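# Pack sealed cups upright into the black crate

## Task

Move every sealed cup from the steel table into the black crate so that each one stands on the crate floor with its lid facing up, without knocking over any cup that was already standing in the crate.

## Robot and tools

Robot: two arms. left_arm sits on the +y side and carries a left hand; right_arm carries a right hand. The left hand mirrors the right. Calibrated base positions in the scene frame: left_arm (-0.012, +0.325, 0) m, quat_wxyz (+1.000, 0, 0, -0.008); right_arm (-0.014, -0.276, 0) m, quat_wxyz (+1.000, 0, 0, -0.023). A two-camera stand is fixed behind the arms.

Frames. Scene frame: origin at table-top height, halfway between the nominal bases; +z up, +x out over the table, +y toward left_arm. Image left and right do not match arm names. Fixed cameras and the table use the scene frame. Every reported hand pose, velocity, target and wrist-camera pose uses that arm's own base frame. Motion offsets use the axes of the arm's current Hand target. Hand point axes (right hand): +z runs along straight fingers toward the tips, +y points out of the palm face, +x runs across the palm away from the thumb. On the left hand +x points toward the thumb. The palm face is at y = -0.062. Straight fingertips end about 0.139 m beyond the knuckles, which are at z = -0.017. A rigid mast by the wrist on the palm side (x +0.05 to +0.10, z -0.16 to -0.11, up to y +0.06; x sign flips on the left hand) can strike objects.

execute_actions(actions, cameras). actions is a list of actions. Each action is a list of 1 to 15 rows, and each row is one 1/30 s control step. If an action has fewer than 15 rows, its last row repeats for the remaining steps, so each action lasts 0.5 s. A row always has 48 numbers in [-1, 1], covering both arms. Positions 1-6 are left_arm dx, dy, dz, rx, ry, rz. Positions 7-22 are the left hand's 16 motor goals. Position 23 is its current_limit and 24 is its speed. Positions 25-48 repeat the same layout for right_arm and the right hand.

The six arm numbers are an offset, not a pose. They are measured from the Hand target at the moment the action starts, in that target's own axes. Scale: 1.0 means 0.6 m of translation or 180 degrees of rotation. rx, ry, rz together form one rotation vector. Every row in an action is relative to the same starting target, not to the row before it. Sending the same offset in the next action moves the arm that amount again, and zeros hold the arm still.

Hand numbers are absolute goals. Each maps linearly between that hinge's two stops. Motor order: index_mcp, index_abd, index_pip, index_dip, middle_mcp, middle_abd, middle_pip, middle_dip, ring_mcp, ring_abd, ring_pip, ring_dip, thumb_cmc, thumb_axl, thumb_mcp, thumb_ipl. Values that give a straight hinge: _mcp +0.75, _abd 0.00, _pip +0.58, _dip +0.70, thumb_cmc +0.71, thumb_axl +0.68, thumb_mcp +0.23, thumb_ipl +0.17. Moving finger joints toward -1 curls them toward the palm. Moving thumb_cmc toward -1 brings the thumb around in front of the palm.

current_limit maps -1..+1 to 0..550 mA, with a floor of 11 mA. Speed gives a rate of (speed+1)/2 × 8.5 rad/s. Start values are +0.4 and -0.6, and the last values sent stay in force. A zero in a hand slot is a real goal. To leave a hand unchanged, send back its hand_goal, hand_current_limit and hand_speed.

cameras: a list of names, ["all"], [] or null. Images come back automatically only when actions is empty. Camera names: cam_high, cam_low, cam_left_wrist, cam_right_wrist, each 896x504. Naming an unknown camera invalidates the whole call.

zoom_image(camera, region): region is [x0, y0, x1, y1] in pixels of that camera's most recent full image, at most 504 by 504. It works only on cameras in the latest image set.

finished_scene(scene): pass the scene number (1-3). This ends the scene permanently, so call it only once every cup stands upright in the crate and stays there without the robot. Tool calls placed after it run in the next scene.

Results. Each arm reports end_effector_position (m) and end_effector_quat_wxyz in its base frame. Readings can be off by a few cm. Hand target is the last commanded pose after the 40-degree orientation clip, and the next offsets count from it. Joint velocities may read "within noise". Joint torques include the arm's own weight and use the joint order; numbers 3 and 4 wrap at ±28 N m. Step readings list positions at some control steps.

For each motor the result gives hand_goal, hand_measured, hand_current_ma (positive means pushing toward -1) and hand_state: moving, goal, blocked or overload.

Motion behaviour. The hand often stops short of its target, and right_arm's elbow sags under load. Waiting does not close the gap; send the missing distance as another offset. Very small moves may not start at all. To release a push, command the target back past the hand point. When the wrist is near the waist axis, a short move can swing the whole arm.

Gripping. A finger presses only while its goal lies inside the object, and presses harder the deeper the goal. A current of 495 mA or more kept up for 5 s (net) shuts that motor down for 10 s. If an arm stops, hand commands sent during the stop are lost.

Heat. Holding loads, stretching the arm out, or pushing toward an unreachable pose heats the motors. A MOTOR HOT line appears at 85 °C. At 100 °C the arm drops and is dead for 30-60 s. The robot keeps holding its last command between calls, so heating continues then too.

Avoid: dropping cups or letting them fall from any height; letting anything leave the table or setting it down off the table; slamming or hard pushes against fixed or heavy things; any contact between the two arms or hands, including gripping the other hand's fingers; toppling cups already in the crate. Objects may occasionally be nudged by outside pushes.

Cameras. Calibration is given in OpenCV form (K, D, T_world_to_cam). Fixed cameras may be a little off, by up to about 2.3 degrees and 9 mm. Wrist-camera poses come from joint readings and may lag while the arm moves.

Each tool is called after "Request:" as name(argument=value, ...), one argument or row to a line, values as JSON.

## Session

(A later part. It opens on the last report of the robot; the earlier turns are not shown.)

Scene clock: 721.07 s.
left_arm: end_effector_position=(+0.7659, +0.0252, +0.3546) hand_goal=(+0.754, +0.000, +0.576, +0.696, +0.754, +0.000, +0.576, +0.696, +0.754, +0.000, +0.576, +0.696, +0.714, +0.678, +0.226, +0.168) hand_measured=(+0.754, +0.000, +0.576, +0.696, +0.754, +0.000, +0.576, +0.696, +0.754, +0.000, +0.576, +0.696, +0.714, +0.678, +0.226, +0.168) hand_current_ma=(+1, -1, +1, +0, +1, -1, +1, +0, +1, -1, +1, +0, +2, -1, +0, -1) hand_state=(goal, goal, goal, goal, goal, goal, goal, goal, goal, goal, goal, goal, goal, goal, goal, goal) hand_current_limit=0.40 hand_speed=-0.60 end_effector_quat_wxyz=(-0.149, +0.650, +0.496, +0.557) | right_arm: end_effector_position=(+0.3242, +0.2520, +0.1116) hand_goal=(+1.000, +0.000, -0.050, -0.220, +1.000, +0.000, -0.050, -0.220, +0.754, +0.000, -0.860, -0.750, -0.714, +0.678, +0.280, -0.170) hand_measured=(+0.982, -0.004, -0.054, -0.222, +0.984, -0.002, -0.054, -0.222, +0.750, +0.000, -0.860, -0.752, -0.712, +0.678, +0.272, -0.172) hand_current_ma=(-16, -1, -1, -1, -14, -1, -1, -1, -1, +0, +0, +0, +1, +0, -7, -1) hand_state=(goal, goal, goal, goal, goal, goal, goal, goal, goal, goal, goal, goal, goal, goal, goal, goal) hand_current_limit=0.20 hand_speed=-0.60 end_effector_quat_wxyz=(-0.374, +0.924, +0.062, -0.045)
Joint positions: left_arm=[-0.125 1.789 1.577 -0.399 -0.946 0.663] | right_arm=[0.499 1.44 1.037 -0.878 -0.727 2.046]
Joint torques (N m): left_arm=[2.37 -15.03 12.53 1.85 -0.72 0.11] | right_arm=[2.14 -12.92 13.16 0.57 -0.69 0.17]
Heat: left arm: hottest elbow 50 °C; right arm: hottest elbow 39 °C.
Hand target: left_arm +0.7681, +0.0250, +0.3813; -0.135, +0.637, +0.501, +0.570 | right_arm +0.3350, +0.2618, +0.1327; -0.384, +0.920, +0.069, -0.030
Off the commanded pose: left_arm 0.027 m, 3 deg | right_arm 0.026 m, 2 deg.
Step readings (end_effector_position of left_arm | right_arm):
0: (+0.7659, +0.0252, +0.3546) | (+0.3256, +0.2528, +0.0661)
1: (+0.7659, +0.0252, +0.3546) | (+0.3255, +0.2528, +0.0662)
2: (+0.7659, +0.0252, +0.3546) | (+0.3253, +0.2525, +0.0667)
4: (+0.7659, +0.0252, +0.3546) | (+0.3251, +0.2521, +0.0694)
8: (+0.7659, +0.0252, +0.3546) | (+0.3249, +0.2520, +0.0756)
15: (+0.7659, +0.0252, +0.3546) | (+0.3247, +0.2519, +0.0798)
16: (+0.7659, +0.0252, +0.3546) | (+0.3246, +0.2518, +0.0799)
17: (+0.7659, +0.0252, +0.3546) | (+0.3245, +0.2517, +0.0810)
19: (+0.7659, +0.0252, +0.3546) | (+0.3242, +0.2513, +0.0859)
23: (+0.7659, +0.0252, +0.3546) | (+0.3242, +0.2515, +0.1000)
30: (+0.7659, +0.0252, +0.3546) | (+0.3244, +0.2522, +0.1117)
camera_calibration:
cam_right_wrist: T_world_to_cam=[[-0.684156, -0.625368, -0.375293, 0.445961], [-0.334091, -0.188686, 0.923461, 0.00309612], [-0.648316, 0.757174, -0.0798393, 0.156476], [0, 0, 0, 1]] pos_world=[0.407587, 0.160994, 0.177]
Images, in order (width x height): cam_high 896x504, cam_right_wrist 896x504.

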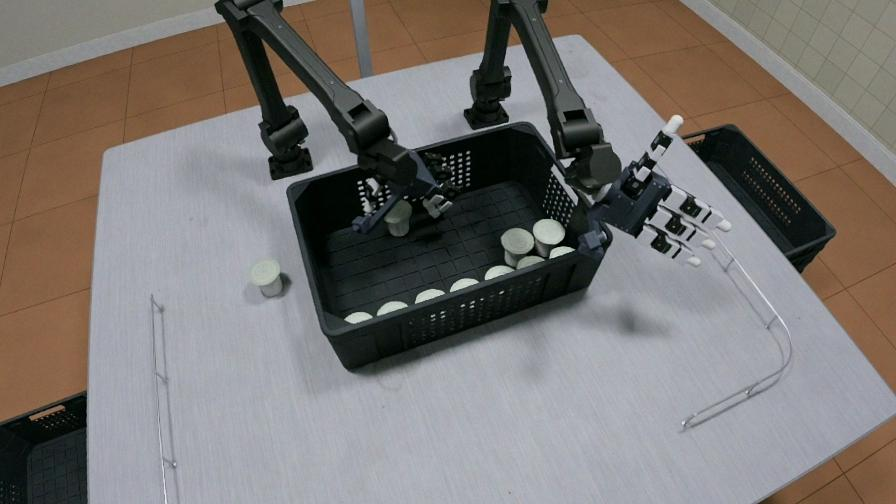

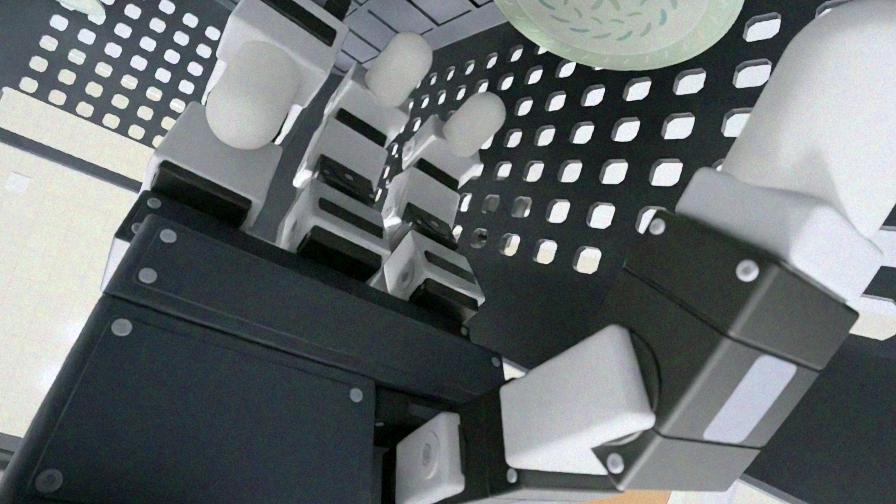

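Request:
execute_actions(
  actions=[
    [[0,0,0,0,0,0,0.754,0,0.576,0.696,0.754,0,0.576,0.696,0.754,0,0.576,0.696,0.714,0.678,0.226,0.168,0.4,-0.6,0,-0.065,-0.065,0,0,0,0.959,0,-0.226,-0.391,0.959,0,-0.226,-0.391,0.753,0,-0.86,-0.75,-0.714,0.678,0.09,-0.211,0.2,-0.6]],
    [[0,0,0,0,0,0,0.754,0,0.576,0.696,0.754,0,0.576,0.696,0.754,0,0.576,0.696,0.714,0.678,0.226,0.168,0.4,-0.6,0,-0.065,-0.065,0,0,0,0.959,0,-0.226,-0.391,0.959,0,-0.226,-0.391,0.753,0,-0.86,-0.75,-0.714,0.678,0.09,-0.211,0.2,-0.6]],
    [[0,0,0,0,0,0,0.754,0,0.576,0.696,0.754,0,0.576,0.696,0.754,0,0.576,0.696,0.714,0.678,0.226,0.168,0.4,-0.6,0,-0.055,-0.055,0,0,0,0.959,0,-0.226,-0.391,0.959,0,-0.226,-0.391,0.753,0,-0.86,-0.75,-0.714,0.678,0.09,-0.211,0.2,-0.6]],
    [[0,0,0,0,0,0,0.754,0,0.576,0.696,0.754,0,0.576,0.696,0.754,0,0.576,0.696,0.714,0.678,0.226,0.168,0.4,-0.6,0.0015,0.0858,-0.0858,0,0.0157,0.0157,0.959,0,-0.226,-0.391,0.959,0,-0.226,-0.391,0.753,0,-0.86,-0.75,-0.714,0.678,0.09,-0.211,0.2,-0.6]],
    [[0,0,0,0,0,0,0.754,0,0.576,0.696,0.754,0,0.576,0.696,0.754,0,0.576,0.696,0.714,0.678,0.226,0.168,0.4,-0.6,0.01,0.0855,-0.0855,0,0.0157,0.0157,0.959,0,-0.226,-0.391,0.959,0,-0.226,-0.391,0.753,0,-0.86,-0.75,-0.714,0.678,0.09,-0.211,0.2,-0.6]],
  ],
  cameras=["cam_high"],
)

Scene clock: 747.13 s.
left_arm: end_effector_position=(+0.7659, +0.0252, +0.3546) hand_goal=(+0.754, +0.000, +0.576, +0.696, +0.754, +0.000, +0.576, +0.696, +0.754, +0.000, +0.576, +0.696, +0.714, +0.678, +0.226, +0.168) hand_measured=(+0.754, +0.000, +0.576, +0.696, +0.754, +0.000, +0.576, +0.696, +0.754, +0.000, +0.576, +0.696, +0.714, +0.678, +0.226, +0.168) hand_current_ma=(+1, -1, +1, +0, +1, -1, +1, +0, +1, -1, +1, +0, +2, -1, +0, -1) hand_state=(goal, goal, goal, goal, goal, goal, goal, goal, goal, goal, goal, goal, goal, goal, goal, goal) hand_current_limit=0.40 hand_speed=-0.60 end_effector_quat_wxyz=(-0.149, +0.650, +0.496, +0.557) | right_arm: end_effector_position=(+0.3568, +0.1155, +0.2785) hand_goal=(+0.960, +0.000, -0.226, -0.390, +0.960, +0.000, -0.226, -0.390, +0.754, +0.000, -0.860, -0.750, -0.714, +0.678, +0.090, -0.210) hand_measured=(+0.954, -0.002, -0.224, -0.386, +0.954, -0.002, -0.224, -0.386, +0.750, +0.000, -0.860, -0.752, -0.712, +0.678, +0.090, -0.208) hand_current_ma=(-3, -1, +0, +1, -3, -1, +1, +1, -1, +0, +0, +0, +1, +0, +0, +1) hand_state=(goal, goal, goal, goal, goal, goal, goal, goal, goal, goal, goal, goal, goal, goal, goal, goal) hand_current_limit=0.20 hand_speed=-0.60 end_effector_quat_wxyz=(-0.381, +0.924, -0.010, -0.015)
Joint positions: left_arm=[-0.125 1.789 1.577 -0.399 -0.946 0.663] | right_arm=[0.138 1.335 1.386 -1.512 -0.777 1.775]
Joint torques (N m): left_arm=[2.02 -15.15 12.46 1.8 -0.73 0.11] | right_arm=[1.96 -11.28 11.4 0.31 -0.78 -0.04]
Heat: left arm: hottest elbow 50 °C; right arm: hottest elbow 41 °C.
Hand target: left_arm +0.7681, +0.0250, +0.3813; -0.135, +0.637, +0.501, +0.570 | right_arm +0.3589, +0.1172, +0.2890; -0.385, +0.923, +0.004, -0.003
Off the commanded pose: left_arm 0.027 m, 3 deg | right_arm 0.011 m, 2 deg.
Step readings (end_effector_position of left_arm | right_arm):
0: (+0.7659, +0.0252, +0.3546) | (+0.3242, +0.2520, +0.1116)
1: (+0.7659, +0.0252, +0.3546) | (+0.3241, +0.2520, +0.1120)
2: (+0.7659, +0.0252, +0.3546) | (+0.3237, +0.2517, +0.1141)
4: (+0.7659, +0.0252, +0.3546) | (+0.3232, +0.2514, +0.1230)
8: (+0.7659, +0.0252, +0.3546) | (+0.3246, +0.2522, +0.1478)
15: (+0.7659, +0.0252, +0.3546) | (+0.3274, +0.2539, +0.1694)
16: (+0.7659, +0.0252, +0.3546) | (+0.3269, +0.2537, +0.1698)
17: (+0.7659, +0.0252, +0.3546) | (+0.3251, +0.2527, +0.1714)
19: (+0.7659, +0.0252, +0.3546) | (+0.3214, +0.2507, +0.1789)
23: (+0.7659, +0.0252, +0.3546) | (+0.3263, +0.2534, +0.2028)
30: (+0.7659, +0.0252, +0.3546) | (+0.3288, +0.2547, +0.2221)
31: (+0.7659, +0.0252, +0.3546) | (+0.3282, +0.2544, +0.2223)
32: (+0.7659, +0.0252, +0.3546) | (+0.3267, +0.2536, +0.2239)
34: (+0.7659, +0.0252, +0.3546) | (+0.3236, +0.2519, +0.2318)
38: (+0.7659, +0.0252, +0.3546) | (+0.3284, +0.2545, +0.2555)
45: (+0.7659, +0.0252, +0.3546) | (+0.3300, +0.2555, +0.2688)
46: (+0.7659, +0.0252, +0.3546) | (+0.3294, +0.2550, +0.2687)
47: (+0.7659, +0.0252, +0.3546) | (+0.3297, +0.2521, +0.2688)
49: (+0.7659, +0.0252, +0.3546) | (+0.3298, +0.2431, +0.2701)
53: (+0.7659, +0.0252, +0.3546) | (+0.3419, +0.2092, +0.2752)
60: (+0.7659, +0.0252, +0.3546) | (+0.3469, +0.1879, +0.2798)
61: (+0.7659, +0.0252, +0.3546) | (+0.3465, +0.1876, +0.2797)
62: (+0.7659, +0.0252, +0.3546) | (+0.3463, +0.1855, +0.2798)
64: (+0.7659, +0.0252, +0.3546) | (+0.3457, +0.1751, +0.2797)
68: (+0.7659, +0.0252, +0.3546) | (+0.3536, +0.1372, +0.2791)
75: (+0.7659, +0.0252, +0.3546) | (+0.3567, +0.1159, +0.2788)
Images, in order (width x height): cam_high 896x504.

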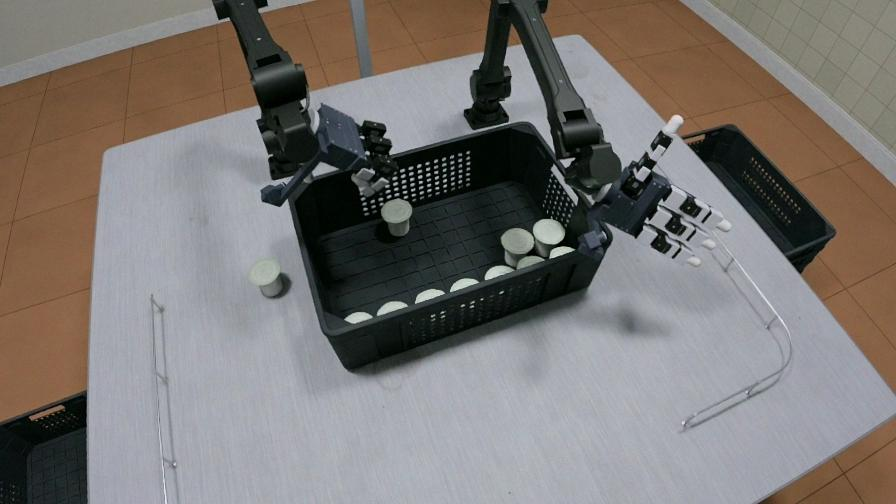

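Request:
execute_actions(
  actions=[
    [[0,0,0,0,0,0,0.754,0,0.576,0.696,0.754,0,0.576,0.696,0.754,0,0.576,0.696,0.714,0.678,0.226,0.168,0.4,-0.6,0.0178,0.0876,-0.0876,0,0,0,0.959,0,-0.226,-0.391,0.959,0,-0.226,-0.391,0.753,0,-0.86,-0.75,-0.714,0.678,0.09,-0.211,0.2,-0.6]],
    [[0,0,0,0,0,0,0.754,0,0.576,0.696,0.754,0,0.576,0.696,0.754,0,0.576,0.696,0.714,0.678,0.226,0.168,0.4,-0.6,0.0178,0.0876,-0.0876,0,0,0,0.959,0,-0.226,-0.391,0.959,0,-0.226,-0.391,0.753,0,-0.86,-0.75,-0.714,0.678,0.09,-0.211,0.2,-0.6]],
    [[0,0,0,0,0,0,0.754,0,0.576,0.696,0.754,0,0.576,0.696,0.754,0,0.576,0.696,0.714,0.678,0.226,0.168,0.4,-0.6,0.0178,0.0876,-0.0876,0,0,0,0.959,0,-0.226,-0.391,0.959,0,-0.226,-0.391,0.753,0,-0.86,-0.75,-0.714,0.678,0.09,-0.211,0.2,-0.6]],
  ],
  cameras=["cam_high","cam_right_wrist"],
)

Scene clock: 758.37 s.
left_arm: end_effector_position=(+0.7659, +0.0252, +0.3546) hand_goal=(+0.754, +0.000, +0.576, +0.696, +0.754, +0.000, +0.576, +0.696, +0.754, +0.000, +0.576, +0.696, +0.714, +0.678, +0.226, +0.168) hand_measured=(+0.754, +0.000, +0.576, +0.696, +0.754, +0.000, +0.576, +0.696, +0.754, +0.000, +0.576, +0.696, +0.714, +0.678, +0.226, +0.168) hand_current_ma=(+1, -1, +1, +0, +1, -1, +1, +0, +1, -1, +1, +0, +2, -1, +0, -1) hand_state=(goal, goal, goal, goal, goal, goal, goal, goal, goal, goal, goal, goal, goal, goal, goal, goal) hand_current_limit=0.40 hand_speed=-0.60 end_effector_quat_wxyz=(-0.149, +0.650, +0.496, +0.557) | right_arm: end_effector_position=(+0.3794, -0.1029, +0.2756) hand_goal=(+0.960, +0.000, -0.226, -0.390, +0.960, +0.000, -0.226, -0.390, +0.754, +0.000, -0.860, -0.750, -0.714, +0.678, +0.090, -0.210) hand_measured=(+0.954, -0.002, -0.224, -0.386, +0.954, -0.002, -0.224, -0.386, +0.750, +0.000, -0.860, -0.752, -0.712, +0.678, +0.088, -0.208) hand_current_ma=(-3, -1, +0, +1, -3, -1, +0, +1, -1, +0, +0, +0, +0, +0, +0, +1) hand_state=(goal, goal, goal, goal, goal, goal, goal, goal, goal, goal, goal, goal, goal, goal, goal, goal) hand_current_limit=0.20 hand_speed=-0.60 end_effector_quat_wxyz=(-0.331, +0.938, -0.058, +0.089)
Joint positions: left_arm=[-0.125 1.789 1.577 -0.399 -0.946 0.663] | right_arm=[-0.376 1.389 1.451 -1.676 -0.698 1.302]
Joint torques (N m): left_arm=[2.49 -14.97 12.55 1.85 -0.73 0.08] | right_arm=[2.43 -9.76 13.74 0.14 -0.4 -0.07]
Heat: left arm: hottest elbow 50 °C; right arm: hottest elbow 40 °C.
Hand target: left_arm +0.7681, +0.0250, +0.3813; -0.135, +0.637, +0.501, +0.570 | right_arm +0.3931, -0.1054, +0.2878; -0.385, +0.923, +0.004, -0.003
Off the commanded pose: left_arm 0.027 m, 3 deg | right_arm 0.019 m, 14 deg.
joint sent to its limit (right arm) — joint 4 (wrist pitch), lower limit. The joint targets are off in orientation, not in position.
Step readings (end_effector_position of left_arm | right_arm):
0: (+0.7659, +0.0252, +0.3546) | (+0.3569, +0.1155, +0.2785)
1: (+0.7659, +0.0252, +0.3546) | (+0.3567, +0.1152, +0.2784)
2: (+0.7659, +0.0252, +0.3546) | (+0.3554, +0.1131, +0.2785)
4: (+0.7659, +0.0252, +0.3546) | (+0.3512, +0.1007, +0.2786)
8: (+0.7659, +0.0252, +0.3546) | (+0.3500, +0.0620, +0.2785)
15: (+0.7659, +0.0252, +0.3546) | (+0.3551, +0.0422, +0.2781)
16: (+0.7659, +0.0252, +0.3546) | (+0.3555, +0.0419, +0.2776)
17: (+0.7659, +0.0252, +0.3546) | (+0.3564, +0.0392, +0.2773)
19: (+0.7659, +0.0252, +0.3546) | (+0.3588, +0.0273, +0.2762)
23: (+0.7659, +0.0252, +0.3546) | (+0.3627, -0.0113, +0.2744)
30: (+0.7659, +0.0252, +0.3546) | (+0.3666, -0.0299, +0.2764)
31: (+0.7659, +0.0252, +0.3546) | (+0.3671, -0.0303, +0.2767)
32: (+0.7659, +0.0252, +0.3546) | (+0.3680, -0.0330, +0.2768)
34: (+0.7659, +0.0252, +0.3546) | (+0.3703, -0.0450, +0.2775)
38: (+0.7659, +0.0252, +0.3546) | (+0.3734, -0.0825, +0.2779)
45: (+0.7659, +0.0252, +0.3546) | (+0.3775, -0.1023, +0.2748)
camera_calibration:
cam_right_wrist: T_world_to_cam=[[-0.78523, -0.421682, -0.453429, 0.404185], [-0.510201, 0.0256705, 0.859672, -0.0903755], [-0.350868, 0.90638, -0.2353, 0.419488], [0, 0, 0, 1]] pos_world=[0.418453, -0.207458, 0.359668]
Images, in order (width x height): cam_high 896x504, cam_right_wrist 896x504.

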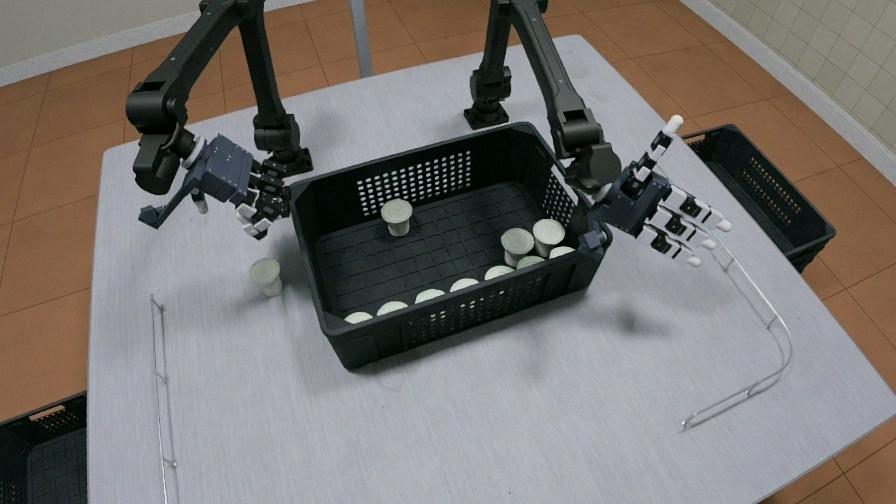

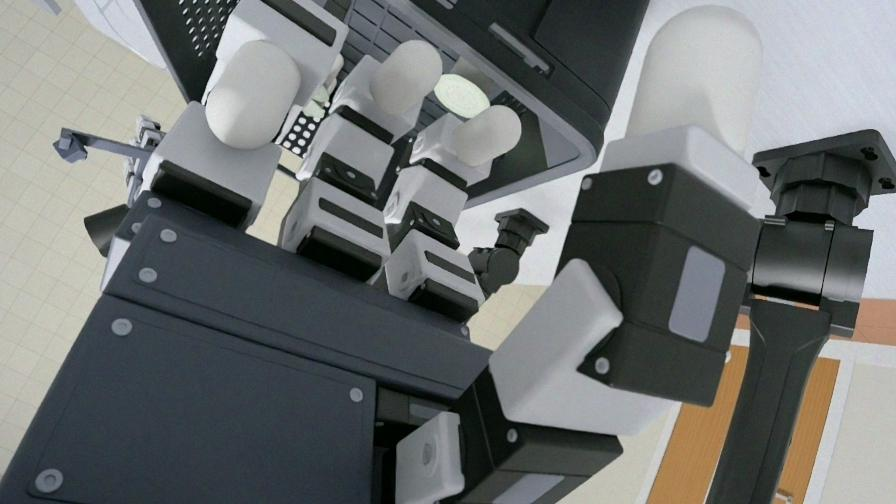

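Request:
execute_actions(
  actions=[
    [[0,0,0,0,0,0,0.754,0,0.576,0.696,0.754,0,0.576,0.696,0.754,0,0.576,0.696,0.714,0.678,0.226,0.168,0.4,-0.6,0,0.0896,0.0518,0,0,0,0.959,0,0,-0.174,0.959,0,0,-0.174,0.753,0,-0.86,-0.75,-0.714,0.678,0.12,-0.211,0.2,-0.6]],
  ],
  cameras=["cam_high","cam_right_wrist"],
)

Scene clock: 813.33 s.
left_arm: end_effector_position=(+0.7659, +0.0252, +0.3546) hand_goal=(+0.754, +0.000, +0.576, +0.696, +0.754, +0.000, +0.576, +0.696, +0.754, +0.000, +0.576, +0.696, +0.714, +0.678, +0.226, +0.168) hand_measured=(+0.754, +0.000, +0.576, +0.696, +0.754, +0.000, +0.576, +0.696, +0.754, +0.000, +0.576, +0.696, +0.714, +0.678, +0.226, +0.168) hand_current_ma=(+1, -1, +1, +0, +1, -1, +1, +0, +1, -1, +1, +0, +2, -1, +0, -1) hand_state=(goal, goal, goal, goal, goal, goal, goal, goal, goal, goal, goal, goal, goal, goal, goal, goal) hand_current_limit=0.40 hand_speed=-0.60 end_effector_quat_wxyz=(-0.149, +0.650, +0.496, +0.557) | right_arm: end_effector_position=(+0.3909, -0.1163, +0.2234) hand_goal=(+0.960, +0.000, +0.000, -0.174, +0.960, +0.000, +0.000, -0.174, +0.754, +0.000, -0.860, -0.750, -0.714, +0.678, +0.120, -0.210) hand_measured=(+0.954, -0.002, -0.004, -0.176, +0.954, -0.002, -0.004, -0.176, +0.750, +0.000, -0.860, -0.752, -0.712, +0.678, +0.114, -0.208) hand_current_ma=(-3, -1, -1, -1, -3, -1, -1, -1, -1, +0, +0, +0, +0, +0, -5, +1) hand_state=(goal, goal, goal, goal, goal, goal, goal, goal, goal, goal, goal, goal, goal, goal, goal, goal) hand_current_limit=0.20 hand_speed=-0.60 end_effector_quat_wxyz=(-0.345, +0.937, -0.029, +0.053)
Joint positions: left_arm=[-0.125 1.789 1.577 -0.399 -0.946 0.663] | right_arm=[-0.396 1.493 1.417 -1.676 -0.694 1.172]
Joint torques (N m): left_arm=[2.26 -15.27 12.49 1.87 -0.71 0.11] | right_arm=[1.2 -12.51 10.14 -0.14 -0.38 -0.05]
Heat: left arm: hottest elbow 51 °C; right arm: hottest elbow 45 °C.
Hand target: left_arm +0.7681, +0.0250, +0.3813; -0.135, +0.637, +0.501, +0.570 | right_arm +0.3931, -0.1212, +0.2277; -0.385, +0.923, +0.004, -0.003
Off the commanded pose: left_arm 0.027 m, 3 deg | right_arm 0.007 m, 9 deg.
joint sent to its limit (right arm) — joint 4 (wrist pitch), lower limit. The joint targets are off in orientation, not in position.
Step readings (end_effector_position of left_arm | right_arm):
0: (+0.7659, +0.0252, +0.3546) | (+0.3794, -0.1029, +0.2756)
1: (+0.7659, +0.0252, +0.3546) | (+0.3796, -0.1029, +0.2755)
2: (+0.7659, +0.0252, +0.3546) | (+0.3805, -0.1033, +0.2746)
4: (+0.7659, +0.0252, +0.3546) | (+0.3835, -0.1054, +0.2704)
8: (+0.7659, +0.0252, +0.3546) | (+0.3869, -0.1107, +0.2473)
15: (+0.7659, +0.0252, +0.3546) | (+0.3900, -0.1159, +0.2236)
camera_calibration:
cam_right_wrist: T_world_to_cam=[[-0.770429, -0.471722, -0.428856, 0.366768], [-0.468639, -0.0370152, 0.882614, -0.0679576], [-0.432222, 0.88097, -0.19255, 0.442768], [0, 0, 0, 1]] pos_world=[0.442095, -0.219568, 0.302526]
Images, in order (width x height): cam_high 896x504, cam_right_wrist 896x504.

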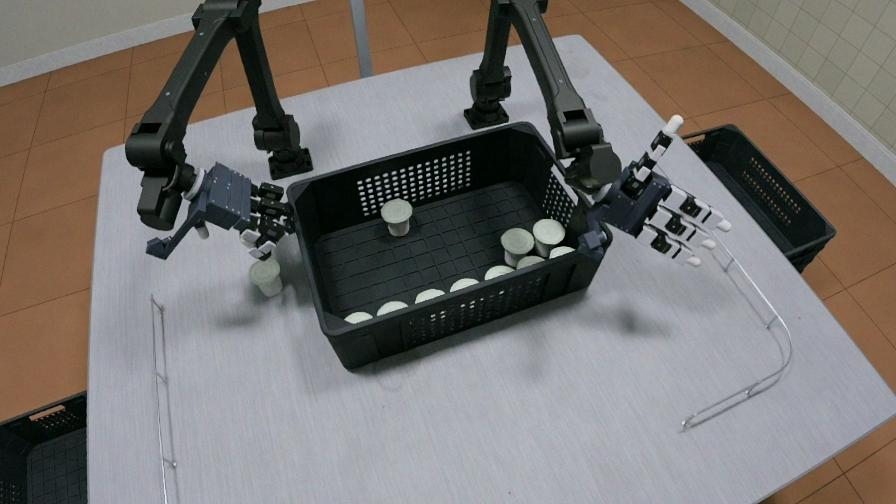

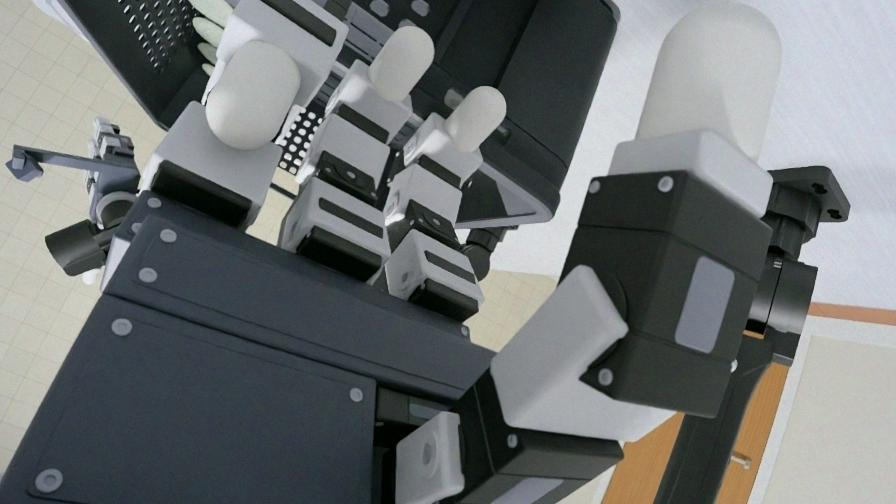

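Request:
execute_actions(
  actions=[
    [[0,0,0,0,0,0,0.754,0,0.576,0.696,0.754,0,0.576,0.696,0.754,0,0.576,0.696,0.714,0.678,0.226,0.168,0.4,-0.6,0,0.062,0.062,0,0,0,0.959,0,0,-0.174,0.959,0,0,-0.174,0.753,0,-0.86,-0.75,-0.714,0.678,0.12,-0.211,0.2,-0.6]],
  ],
  cameras=["cam_high","cam_right_wrist"],
)

Request:
zoom_image(
  camera="cam_high",
  region=[130, 150, 370, 320],
)

Scene clock: 820.73 s.
left_arm: end_effector_position=(+0.7659, +0.0252, +0.3546) hand_goal=(+0.754, +0.000, +0.576, +0.696, +0.754, +0.000, +0.576, +0.696, +0.754, +0.000, +0.576, +0.696, +0.714, +0.678, +0.226, +0.168) hand_measured=(+0.754, +0.000, +0.576, +0.696, +0.754, +0.000, +0.576, +0.696, +0.754, +0.000, +0.576, +0.696, +0.714, +0.678, +0.226, +0.168) hand_current_ma=(+1, -1, +1, +0, +1, -1, +1, +0, +1, -1, +1, +0, +2, -1, +0, -1) hand_state=(goal, goal, goal, goal, goal, goal, goal, goal, goal, goal, goal, goal, goal, goal, goal, goal) hand_current_limit=0.40 hand_speed=-0.60 end_effector_quat_wxyz=(-0.149, +0.650, +0.496, +0.557) | right_arm: end_effector_position=(+0.3902, -0.1205, +0.1937) hand_goal=(+0.960, +0.000, +0.000, -0.174, +0.960, +0.000, +0.000, -0.174, +0.754, +0.000, -0.860, -0.750, -0.714, +0.678, +0.120, -0.210) hand_measured=(+0.998, +0.016, +0.022, -0.176, +0.962, +0.002, +0.002, -0.176, +0.750, +0.000, -0.860, -0.752, -0.712, +0.678, +0.114, -0.208) hand_current_ma=(+55, +9, +21, -1, +1, +1, +1, -1, -1, +0, +0, +0, +0, +0, -4, +1) hand_state=(blocked, goal, blocked, goal, goal, goal, goal, goal, goal, goal, goal, goal, goal, goal, goal, goal) hand_current_limit=0.20 hand_speed=-0.60 end_effector_quat_wxyz=(-0.366, +0.930, -0.020, +0.036)
Joint positions: left_arm=[-0.125 1.789 1.577 -0.399 -0.946 0.663] | right_arm=[-0.417 1.543 1.386 -1.68 -0.712 1.096]
Joint torques (N m): left_arm=[2.2 -15.15 12.46 1.84 -0.72 0.1] | right_arm=[2.2 -9.7 8.03 -0.17 -0.01 -0.24]
Heat: left arm: hottest elbow 51 °C; right arm: hottest elbow 43 °C.
Hand target: left_arm +0.7681, +0.0250, +0.3813; -0.135, +0.637, +0.501, +0.570 | right_arm +0.3929, -0.1209, +0.1750; -0.385, +0.923, +0.004, -0.003
Off the commanded pose: left_arm 0.027 m, 3 deg | right_arm 0.019 m, 6 deg.
joint sent to its limit (right arm) — joint 4 (wrist pitch), lower limit. The joint targets are off in orientation, not in position.
Step readings (end_effector_position of left_arm | right_arm):
0: (+0.7659, +0.0252, +0.3546) | (+0.3910, -0.1164, +0.2234)
1: (+0.7659, +0.0252, +0.3546) | (+0.3911, -0.1164, +0.2234)
2: (+0.7659, +0.0252, +0.3546) | (+0.3911, -0.1164, +0.2224)
4: (+0.7659, +0.0252, +0.3546) | (+0.3905, -0.1158, +0.2174)
8: (+0.7659, +0.0252, +0.3546) | (+0.3899, -0.1161, +0.1983)
15: (+0.7659, +0.0252, +0.3546) | (+0.3900, -0.1205, +0.1937)
camera_calibration:
cam_right_wrist: T_world_to_cam=[[-0.765145, -0.477473, -0.43194, 0.349352], [-0.446909, -0.0890814, 0.890133, -0.0584053], [-0.463492, 0.874119, -0.145227, 0.442622], [0, 0, 0, 1]] pos_world=[0.446355, -0.225301, 0.267168]
Images, in order (width x height): cam_high 896x504, cam_right_wrist 896x504.

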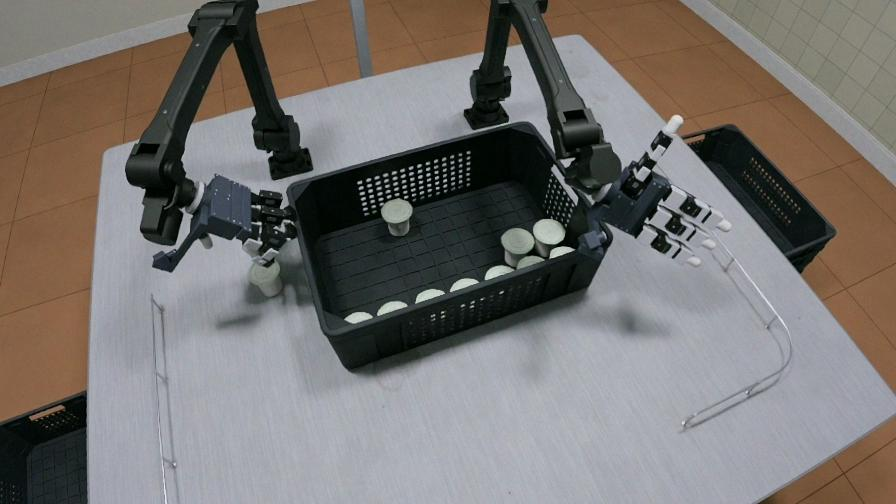

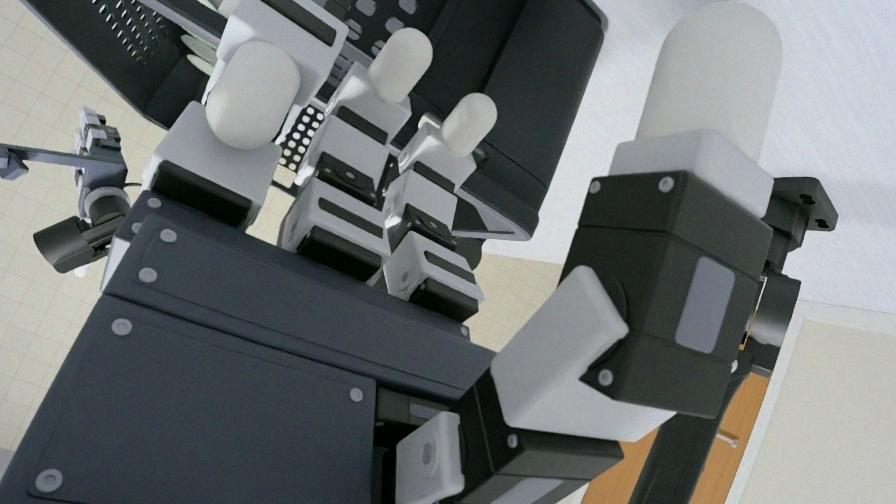

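Scaled by 2.100 from the camera's 896x504 image, which has a finer 1280x720 frame.

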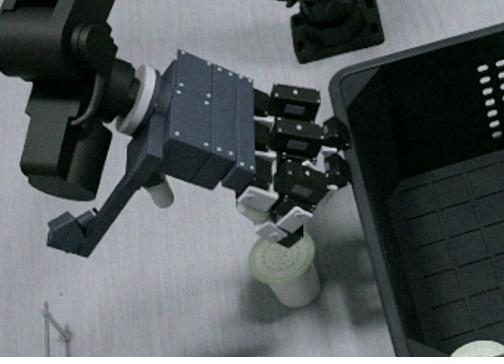

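Request:
execute_actions(
  actions=[
    [[0,0,0,0,0,0,0.754,0,0.576,0.696,0.754,0,0.576,0.696,0.754,0,0.576,0.696,0.714,0.678,0.226,0.168,0.4,-0.6,-0.0083,-0.072,-0.0813,0,0,0,0.959,0,0,-0.174,0.959,0,0,-0.174,0.753,0,-0.86,-0.75,-0.714,0.678,0.12,-0.211,0.2,-0.6]],
    [[0,0,0,0,0,0,0.754,0,0.576,0.696,0.754,0,0.576,0.696,0.754,0,0.576,0.696,0.714,0.678,0.226,0.168,0.4,-0.6,0,0,0,0,0.0864,0.0864,0.685,0,0.212,-0.03,0.685,0,0.212,-0.03,0.753,0,-0.86,-0.75,-0.714,0.678,0.12,-0.211,0.2,-0.6]],
  ],
  cameras=["cam_high","cam_right_wrist"],
)

Request:
zoom_image(
  camera="cam_high",
  region=[130, 150, 370, 320],
)

Scene clock: 851.80 s.
left_arm: end_effector_position=(+0.7659, +0.0252, +0.3546) hand_goal=(+0.754, +0.000, +0.576, +0.696, +0.754, +0.000, +0.576, +0.696, +0.754, +0.000, +0.576, +0.696, +0.714, +0.678, +0.226, +0.168) hand_measured=(+0.754, +0.000, +0.576, +0.696, +0.754, +0.000, +0.576, +0.696, +0.754, +0.000, +0.576, +0.696, +0.714, +0.678, +0.226, +0.168) hand_current_ma=(+1, -1, +1, +0, +1, -1, +1, +0, +1, -1, +1, +0, +2, -1, +0, -1) hand_state=(goal, goal, goal, goal, goal, goal, goal, goal, goal, goal, goal, goal, goal, goal, goal, goal) hand_current_limit=0.40 hand_speed=-0.60 end_effector_quat_wxyz=(-0.149, +0.650, +0.496, +0.557) | right_arm: end_effector_position=(+0.3782, -0.1187, +0.2325) hand_goal=(+0.686, +0.000, +0.212, -0.030, +0.686, +0.000, +0.212, -0.030, +0.754, +0.000, -0.860, -0.750, -0.714, +0.678, +0.120, -0.210) hand_measured=(+0.682, +0.002, +0.208, -0.032, +0.682, +0.002, +0.208, -0.032, +0.750, +0.000, -0.860, -0.752, -0.712, +0.678, +0.114, -0.208) hand_current_ma=(-2, +1, -1, -1, -2, +0, -1, -1, -1, +0, +0, +0, +0, +0, -3, +1) hand_state=(goal, goal, goal, goal, goal, goal, goal, goal, goal, goal, goal, goal, goal, goal, goal, goal) hand_current_limit=0.20 hand_speed=-0.60 end_effector_quat_wxyz=(-0.383, +0.907, -0.168, +0.059)
Joint positions: left_arm=[-0.125 1.789 1.577 -0.399 -0.946 0.663] | right_arm=[-0.458 1.474 1.405 -1.626 -0.787 1.428]
Joint torques (N m): left_arm=[2.37 -14.97 12.46 1.84 -0.71 0.1] | right_arm=[1.38 -11.4 12.46 0.44 -0.58 0.2]
Heat: left arm: hottest elbow 51 °C; right arm: hottest elbow 39 °C.
Hand target: left_arm +0.7681, +0.0250, +0.3813; -0.135, +0.637, +0.501, +0.570 | right_arm +0.3882, -0.1252, +0.2401; -0.378, +0.907, -0.172, +0.070
Off the commanded pose: left_arm 0.027 m, 3 deg | right_arm 0.014 m, 1 deg.
Step readings (end_effector_position of left_arm | right_arm):
0: (+0.7659, +0.0252, +0.3546) | (+0.3902, -0.1205, +0.1937)
1: (+0.7659, +0.0252, +0.3546) | (+0.3902, -0.1205, +0.1937)
2: (+0.7659, +0.0252, +0.3546) | (+0.3900, -0.1205, +0.1942)
4: (+0.7659, +0.0252, +0.3546) | (+0.3881, -0.1214, +0.1965)
8: (+0.7659, +0.0252, +0.3546) | (+0.3832, -0.1234, +0.2061)
15: (+0.7659, +0.0252, +0.3546) | (+0.3790, -0.1221, +0.2194)
16: (+0.7659, +0.0252, +0.3546) | (+0.3789, -0.1216, +0.2196)
17: (+0.7659, +0.0252, +0.3546) | (+0.3793, -0.1186, +0.2209)
19: (+0.7659, +0.0252, +0.3546) | (+0.3799, -0.1132, +0.2248)
23: (+0.7659, +0.0252, +0.3546) | (+0.3814, -0.1143, +0.2315)
30: (+0.7659, +0.0252, +0.3546) | (+0.3792, -0.1195, +0.2321)
camera_calibration:
cam_right_wrist: T_world_to_cam=[[-0.893645, -0.207664, -0.397837, 0.430541], [-0.403312, -0.0171592, 0.914902, -0.111806], [-0.196819, 0.97805, -0.0684193, 0.334752], [0, 0, 0, 1]] pos_world=[0.405544, -0.239915, 0.29648]
Images, in order (width x height): cam_high 896x504, cam_right_wrist 896x504.

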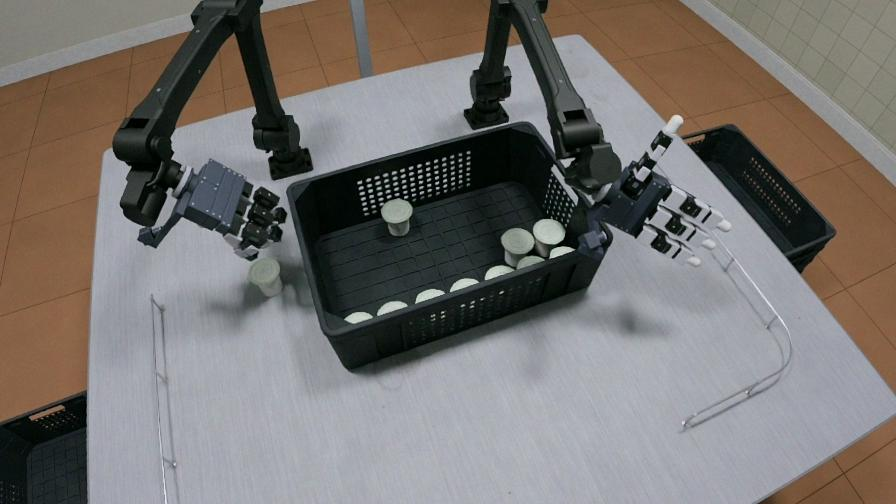

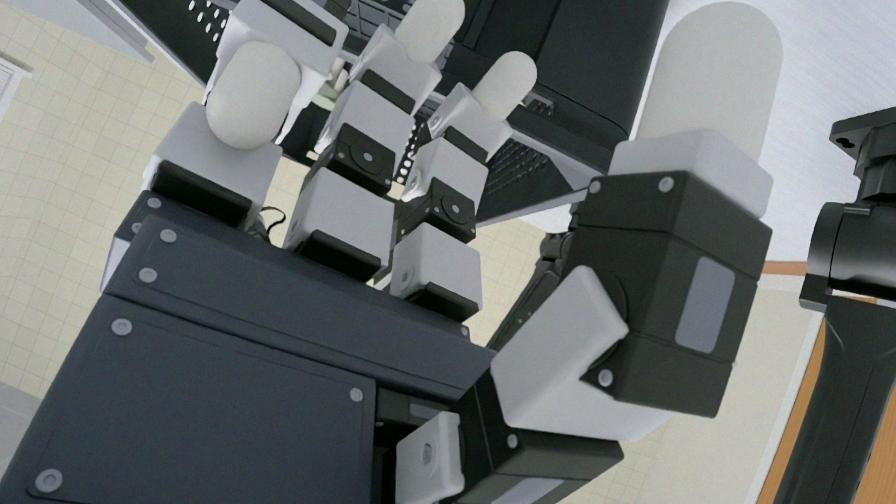

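Scaled by 2.100 from the camera's 896x504 image, which has a finer 1280x720 frame.

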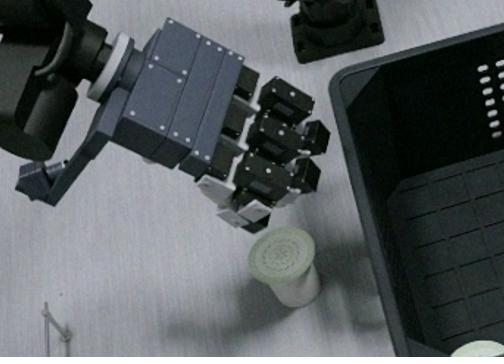

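Request:
execute_actions(
  actions=[
    [[0,0,0,0,0,0,0.754,0,0.576,0.696,0.754,0,0.576,0.696,0.754,0,0.576,0.696,0.714,0.678,0.226,0.168,0.4,-0.6,0.0052,0.0641,0.0773,0,0,0,0.685,0,0.212,-0.03,0.685,0,0.212,-0.03,0.753,0,-0.86,-0.75,-0.714,0.678,0.12,-0.211,0.2,-0.6]],
  ],
  cameras=["cam_high","cam_right_wrist"],
)

Request:
zoom_image(
  camera="cam_high",
  region=[130, 150, 370, 320],
)

Scene clock: 859.93 s.
left_arm: end_effector_position=(+0.7659, +0.0252, +0.3546) hand_goal=(+0.754, +0.000, +0.576, +0.696, +0.754, +0.000, +0.576, +0.696, +0.754, +0.000, +0.576, +0.696, +0.714, +0.678, +0.226, +0.168) hand_measured=(+0.754, +0.000, +0.576, +0.696, +0.754, +0.000, +0.576, +0.696, +0.754, +0.000, +0.576, +0.696, +0.714, +0.678, +0.226, +0.168) hand_current_ma=(+1, -1, +1, +0, +1, -1, +1, +0, +1, -1, +1, +0, +2, -1, +0, -1) hand_state=(goal, goal, goal, goal, goal, goal, goal, goal, goal, goal, goal, goal, goal, goal, goal, goal) hand_current_limit=0.40 hand_speed=-0.60 end_effector_quat_wxyz=(-0.149, +0.650, +0.496, +0.557) | right_arm: end_effector_position=(+0.3887, -0.1235, +0.1807) hand_goal=(+0.686, +0.000, +0.212, -0.030, +0.686, +0.000, +0.212, -0.030, +0.754, +0.000, -0.860, -0.750, -0.714, +0.678, +0.120, -0.210) hand_measured=(+0.682, +0.002, +0.208, -0.032, +0.682, +0.002, +0.208, -0.032, +0.750, +0.000, -0.860, -0.752, -0.712, +0.678, +0.114, -0.208) hand_current_ma=(-2, +0, -1, -1, -2, +0, -1, -1, -1, +0, +0, +0, +0, +0, -3, +1) hand_state=(goal, goal, goal, goal, goal, goal, goal, goal, goal, goal, goal, goal, goal, goal, goal, goal) hand_current_limit=0.20 hand_speed=-0.60 end_effector_quat_wxyz=(-0.378, +0.907, -0.171, +0.072)
Joint positions: left_arm=[-0.125 1.789 1.577 -0.399 -0.946 0.663] | right_arm=[-0.458 1.501 1.3 -1.455 -0.787 1.451]
Joint torques (N m): left_arm=[2.26 -14.97 12.53 2 -0.73 0.11] | right_arm=[2.49 -11.99 9.77 0.55 -0.55 0.2]
Heat: left arm: hottest elbow 51 °C; right arm: hottest elbow 39 °C.
Hand target: left_arm +0.7681, +0.0250, +0.3813; -0.135, +0.637, +0.501, +0.570 | right_arm +0.3930, -0.1209, +0.1802; -0.378, +0.907, -0.172, +0.070
Off the commanded pose: left_arm 0.027 m, 3 deg | right_arm 0.005 m, 0 deg.
Step readings (end_effector_position of left_arm | right_arm):
0: (+0.7659, +0.0252, +0.3546) | (+0.3782, -0.1187, +0.2325)
1: (+0.7659, +0.0252, +0.3546) | (+0.3788, -0.1190, +0.2324)
2: (+0.7659, +0.0252, +0.3546) | (+0.3807, -0.1199, +0.2307)
4: (+0.7659, +0.0252, +0.3546) | (+0.3864, -0.1227, +0.2219)
8: (+0.7659, +0.0252, +0.3546) | (+0.3858, -0.1224, +0.1957)
15: (+0.7659, +0.0252, +0.3546) | (+0.3880, -0.1232, +0.1808)
camera_calibration:
cam_right_wrist: T_world_to_cam=[[-0.888633, -0.19845, -0.413459, 0.42026], [-0.421875, 0.00014251, 0.906654, -0.0495231], [-0.179867, 0.980111, -0.0838479, 0.334362], [0, 0, 0, 1]] pos_world=[0.412705, -0.244304, 0.246696]
Images, in order (width x height): cam_high 896x504, cam_right_wrist 896x504.

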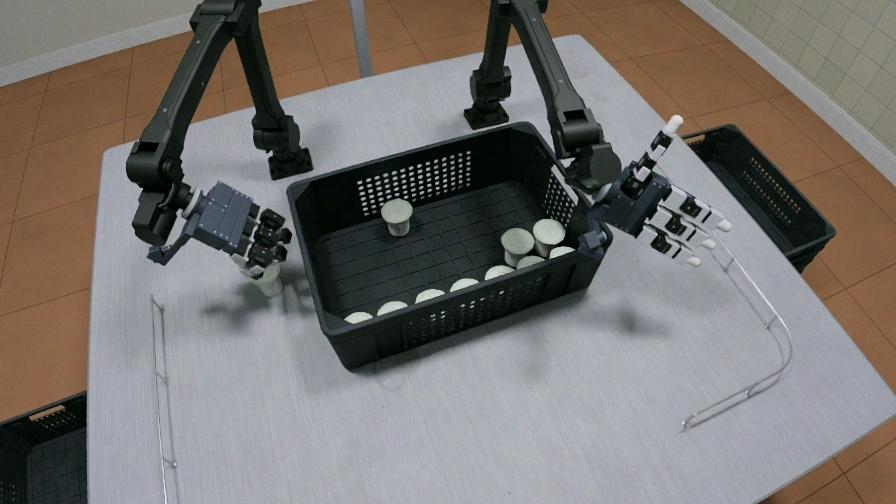

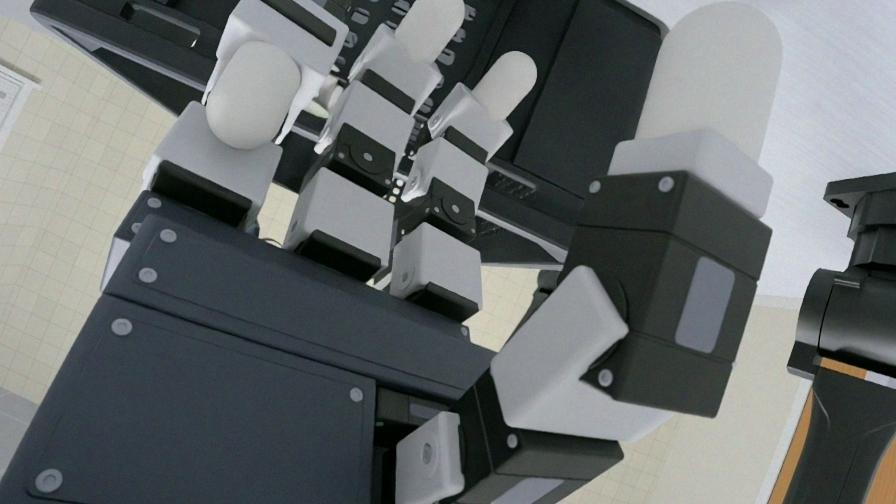

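Scaled by 2.100 from the camera's 896x504 image, which has a finer 1280x720 frame.

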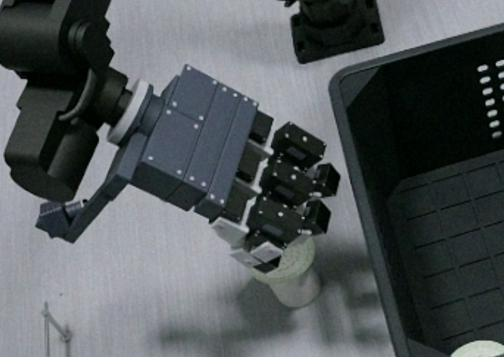

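Request:
execute_actions(
  actions=[
    [[0,0,0,0,0,0,0.754,0,0.576,0.696,0.754,0,0.576,0.696,0.754,0,0.576,0.696,0.714,0.678,0.226,0.168,0.4,-0.6,-0.0075,0.0399,0.0662,0,0,0,0.685,0,0.212,-0.03,0.685,0,0.212,-0.03,0.753,0,-0.86,-0.75,-0.714,0.678,0.12,-0.211,0.2,-0.6]],
  ],
  cameras=["cam_high","cam_right_wrist"],
)

Request:
zoom_image(
  camera="cam_high",
  region=[130, 150, 370, 320],
)

Scene clock: 868.60 s.
left_arm: end_effector_position=(+0.7659, +0.0252, +0.3546) hand_goal=(+0.754, +0.000, +0.576, +0.696, +0.754, +0.000, +0.576, +0.696, +0.754, +0.000, +0.576, +0.696, +0.714, +0.678, +0.226, +0.168) hand_measured=(+0.754, +0.000, +0.576, +0.696, +0.754, +0.000, +0.576, +0.696, +0.754, +0.000, +0.576, +0.696, +0.714, +0.678, +0.226, +0.168) hand_current_ma=(+1, -1, +1, +0, +1, -1, +1, +0, +1, -1, +1, +0, +2, -1, +0, -1) hand_state=(goal, goal, goal, goal, goal, goal, goal, goal, goal, goal, goal, goal, goal, goal, goal, goal) hand_current_limit=0.40 hand_speed=-0.60 end_effector_quat_wxyz=(-0.149, +0.650, +0.496, +0.557) | right_arm: end_effector_position=(+0.3902, -0.1138, +0.1395) hand_goal=(+0.686, +0.000, +0.212, -0.030, +0.686, +0.000, +0.212, -0.030, +0.754, +0.000, -0.860, -0.750, -0.714, +0.678, +0.120, -0.210) hand_measured=(+0.680, +0.002, +0.208, -0.032, +0.682, +0.002, +0.208, -0.032, +0.750, +0.000, -0.860, -0.752, -0.712, +0.678, +0.114, -0.208) hand_current_ma=(-2, +0, -1, -1, -2, +0, -1, -1, -1, +0, +0, +0, +0, +0, -3, +1) hand_state=(goal, goal, goal, goal, goal, goal, goal, goal, goal, goal, goal, goal, goal, goal, goal, goal) hand_current_limit=0.20 hand_speed=-0.60 end_effector_quat_wxyz=(-0.375, +0.908, -0.169, +0.077)
Joint positions: left_arm=[-0.125 1.789 1.577 -0.399 -0.946 0.663] | right_arm=[-0.434 1.508 1.199 -1.31 -0.785 1.485]
Joint torques (N m): left_arm=[2.08 -14.97 12.55 1.89 -0.73 0.1] | right_arm=[2.61 -11.4 8.96 0.61 -0.74 0.23]
Heat: left arm: hottest elbow 51 °C; right arm: hottest elbow 39 °C.
Hand target: left_arm +0.7681, +0.0250, +0.3813; -0.135, +0.637, +0.501, +0.570 | right_arm +0.3928, -0.1085, +0.1352; -0.378, +0.907, -0.173, +0.070
Off the commanded pose: left_arm 0.027 m, 3 deg | right_arm 0.007 m, 1 deg.
Step readings (end_effector_position of left_arm | right_arm):
0: (+0.7659, +0.0252, +0.3546) | (+0.3886, -0.1234, +0.1807)
1: (+0.7659, +0.0252, +0.3546) | (+0.3887, -0.1235, +0.1804)
2: (+0.7659, +0.0252, +0.3546) | (+0.3897, -0.1236, +0.1780)
4: (+0.7659, +0.0252, +0.3546) | (+0.3915, -0.1223, +0.1676)
8: (+0.7659, +0.0252, +0.3546) | (+0.3857, -0.1131, +0.1447)
15: (+0.7659, +0.0252, +0.3546) | (+0.3897, -0.1138, +0.1395)
camera_calibration:
cam_right_wrist: T_world_to_cam=[[-0.885135, -0.201582, -0.419405, 0.405593], [-0.429752, 0.00846112, 0.902907, -0.00691307], [-0.178461, 0.979435, -0.0941196, 0.322548], [0, 0, 0, 1]] pos_world=[0.413597, -0.234096, 0.206708]
Images, in order (width x height): cam_high 896x504, cam_right_wrist 896x504.

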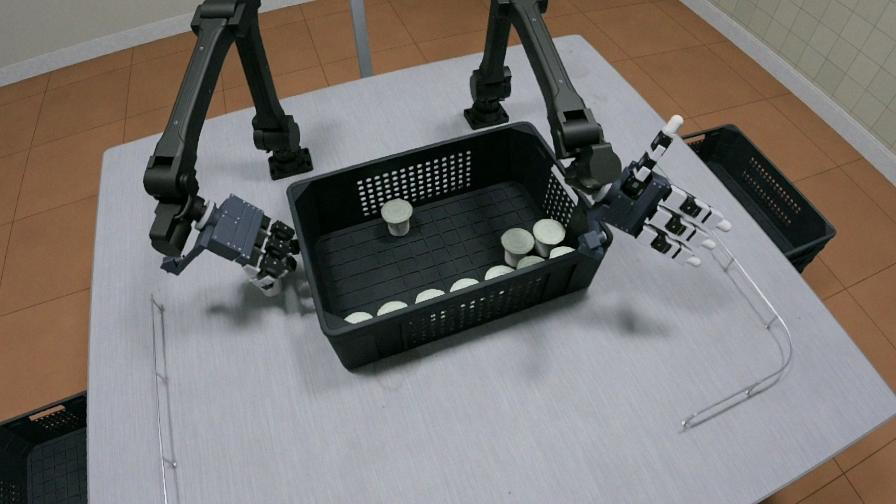

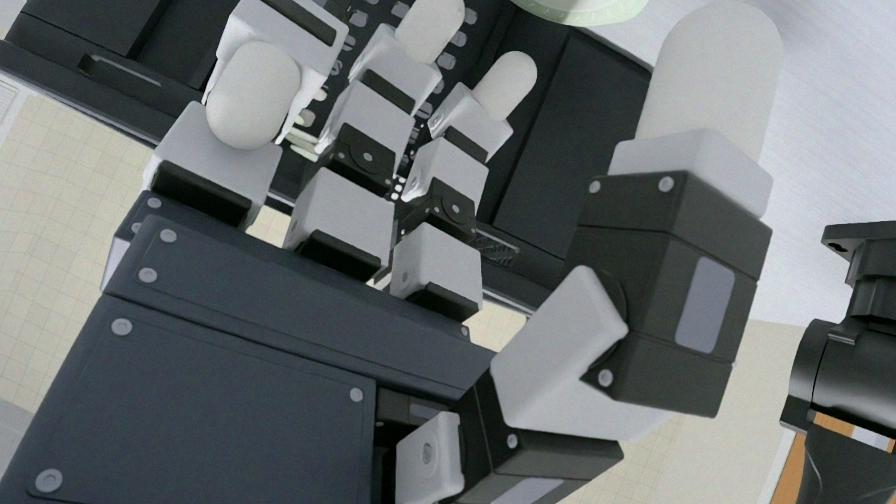

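Scaled by 2.100 from the camera's 896x504 image, which has a finer 1280x720 frame.

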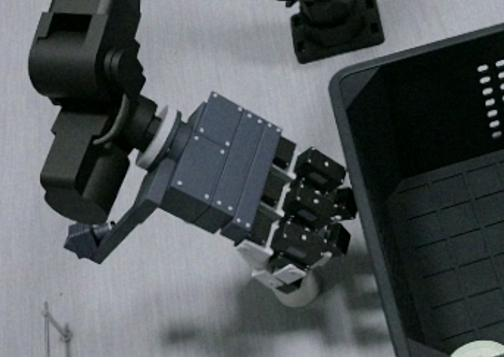

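Request:
execute_actions(
  actions=[
    [[0,0,0,0,0,0,0.754,0,0.576,0.696,0.754,0,0.576,0.696,0.754,0,0.576,0.696,0.714,0.678,0.226,0.168,0.4,-0.6,-0.0253,0.0178,0.0058,0,0,0,0.685,0,0.212,-0.03,0.685,0,0.212,-0.03,0.753,0,-0.86,-0.75,-0.714,0.678,0.12,-0.211,0.2,-0.6]],
  ],
  cameras=["cam_right_wrist"],
)

Scene clock: 899.27 s.
left_arm: end_effector_position=(+0.7659, +0.0252, +0.3546) hand_goal=(+0.754, +0.000, +0.576, +0.696, +0.754, +0.000, +0.576, +0.696, +0.754, +0.000, +0.576, +0.696, +0.714, +0.678, +0.226, +0.168) hand_measured=(+0.754, +0.000, +0.576, +0.696, +0.754, +0.000, +0.576, +0.696, +0.754, +0.000, +0.576, +0.696, +0.714, +0.678, +0.226, +0.168) hand_current_ma=(+1, -1, +1, +0, +1, -1, +1, +0, +1, -1, +1, +0, +2, -1, +0, -1) hand_state=(goal, goal, goal, goal, goal, goal, goal, goal, goal, goal, goal, goal, goal, goal, goal, goal) hand_current_limit=0.40 hand_speed=-0.60 end_effector_quat_wxyz=(-0.149, +0.650, +0.496, +0.557) | right_arm: end_effector_position=(+0.3796, -0.1118, +0.1240) hand_goal=(+0.686, +0.000, +0.212, -0.030, +0.686, +0.000, +0.212, -0.030, +0.754, +0.000, -0.860, -0.750, -0.714, +0.678, +0.120, -0.210) hand_measured=(+0.680, +0.002, +0.208, -0.032, +0.688, +0.000, +0.210, -0.032, +0.750, +0.000, -0.860, -0.752, -0.712, +0.678, +0.114, -0.208) hand_current_ma=(-3, +0, -1, -1, +1, +0, -1, -1, -1, +0, +0, +0, +0, +0, -3, +1) hand_state=(goal, goal, goal, goal, goal, goal, goal, goal, goal, goal, goal, goal, goal, goal, goal, goal) hand_current_limit=0.20 hand_speed=-0.60 end_effector_quat_wxyz=(-0.377, +0.907, -0.176, +0.068)
Joint positions: left_arm=[-0.125 1.789 1.577 -0.399 -0.946 0.663] | right_arm=[-0.441 1.508 1.154 -1.286 -0.784 1.486]
Joint torques (N m): left_arm=[2.26 -15.03 12.53 1.89 -0.71 0.08] | right_arm=[2.08 -13.45 7.65 0.32 -0.71 0.06]
Heat: left arm: hottest elbow 51 °C; right arm: hottest elbow 39 °C.
Hand target: left_arm +0.7681, +0.0250, +0.3813; -0.135, +0.637, +0.501, +0.570 | right_arm +0.3768, -0.1077, +0.1252; -0.378, +0.907, -0.172, +0.070
Off the commanded pose: left_arm 0.027 m, 3 deg | right_arm 0.005 m, 0 deg.
Step readings (end_effector_position of left_arm | right_arm):
0: (+0.7659, +0.0252, +0.3546) | (+0.3901, -0.1138, +0.1395)
1: (+0.7659, +0.0252, +0.3546) | (+0.3898, -0.1137, +0.1391)
2: (+0.7659, +0.0252, +0.3546) | (+0.3893, -0.1134, +0.1379)
4: (+0.7659, +0.0252, +0.3546) | (+0.3865, -0.1121, +0.1331)
8: (+0.7659, +0.0252, +0.3546) | (+0.3799, -0.1117, +0.1246)
15: (+0.7659, +0.0252, +0.3546) | (+0.3796, -0.1118, +0.1240)
camera_calibration:
cam_right_wrist: T_world_to_cam=[[-0.894306, -0.192174, -0.404087, 0.392702], [-0.412406, 0.00362545, 0.910993, -0.00560182], [-0.173604, 0.981354, -0.082496, 0.314047], [0, 0, 0, 1]] pos_world=[0.403405, -0.232704, 0.189697]
Images, in order (width x height): cam_right_wrist 896x504.

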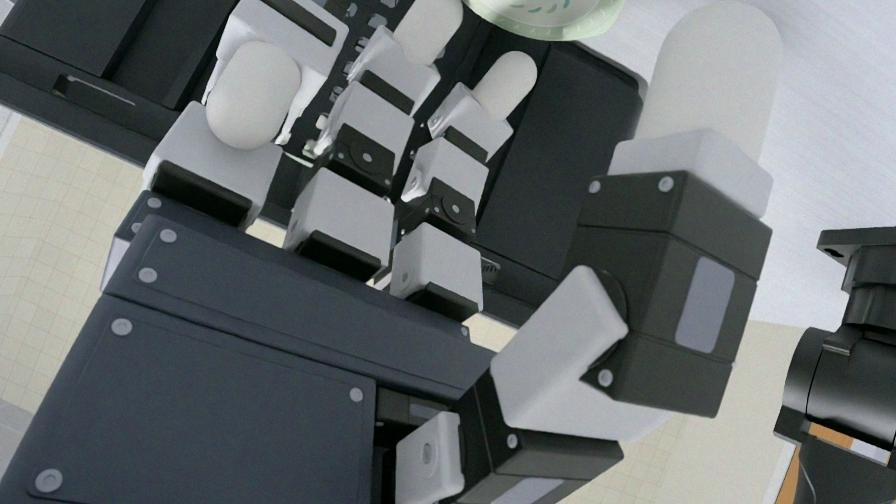

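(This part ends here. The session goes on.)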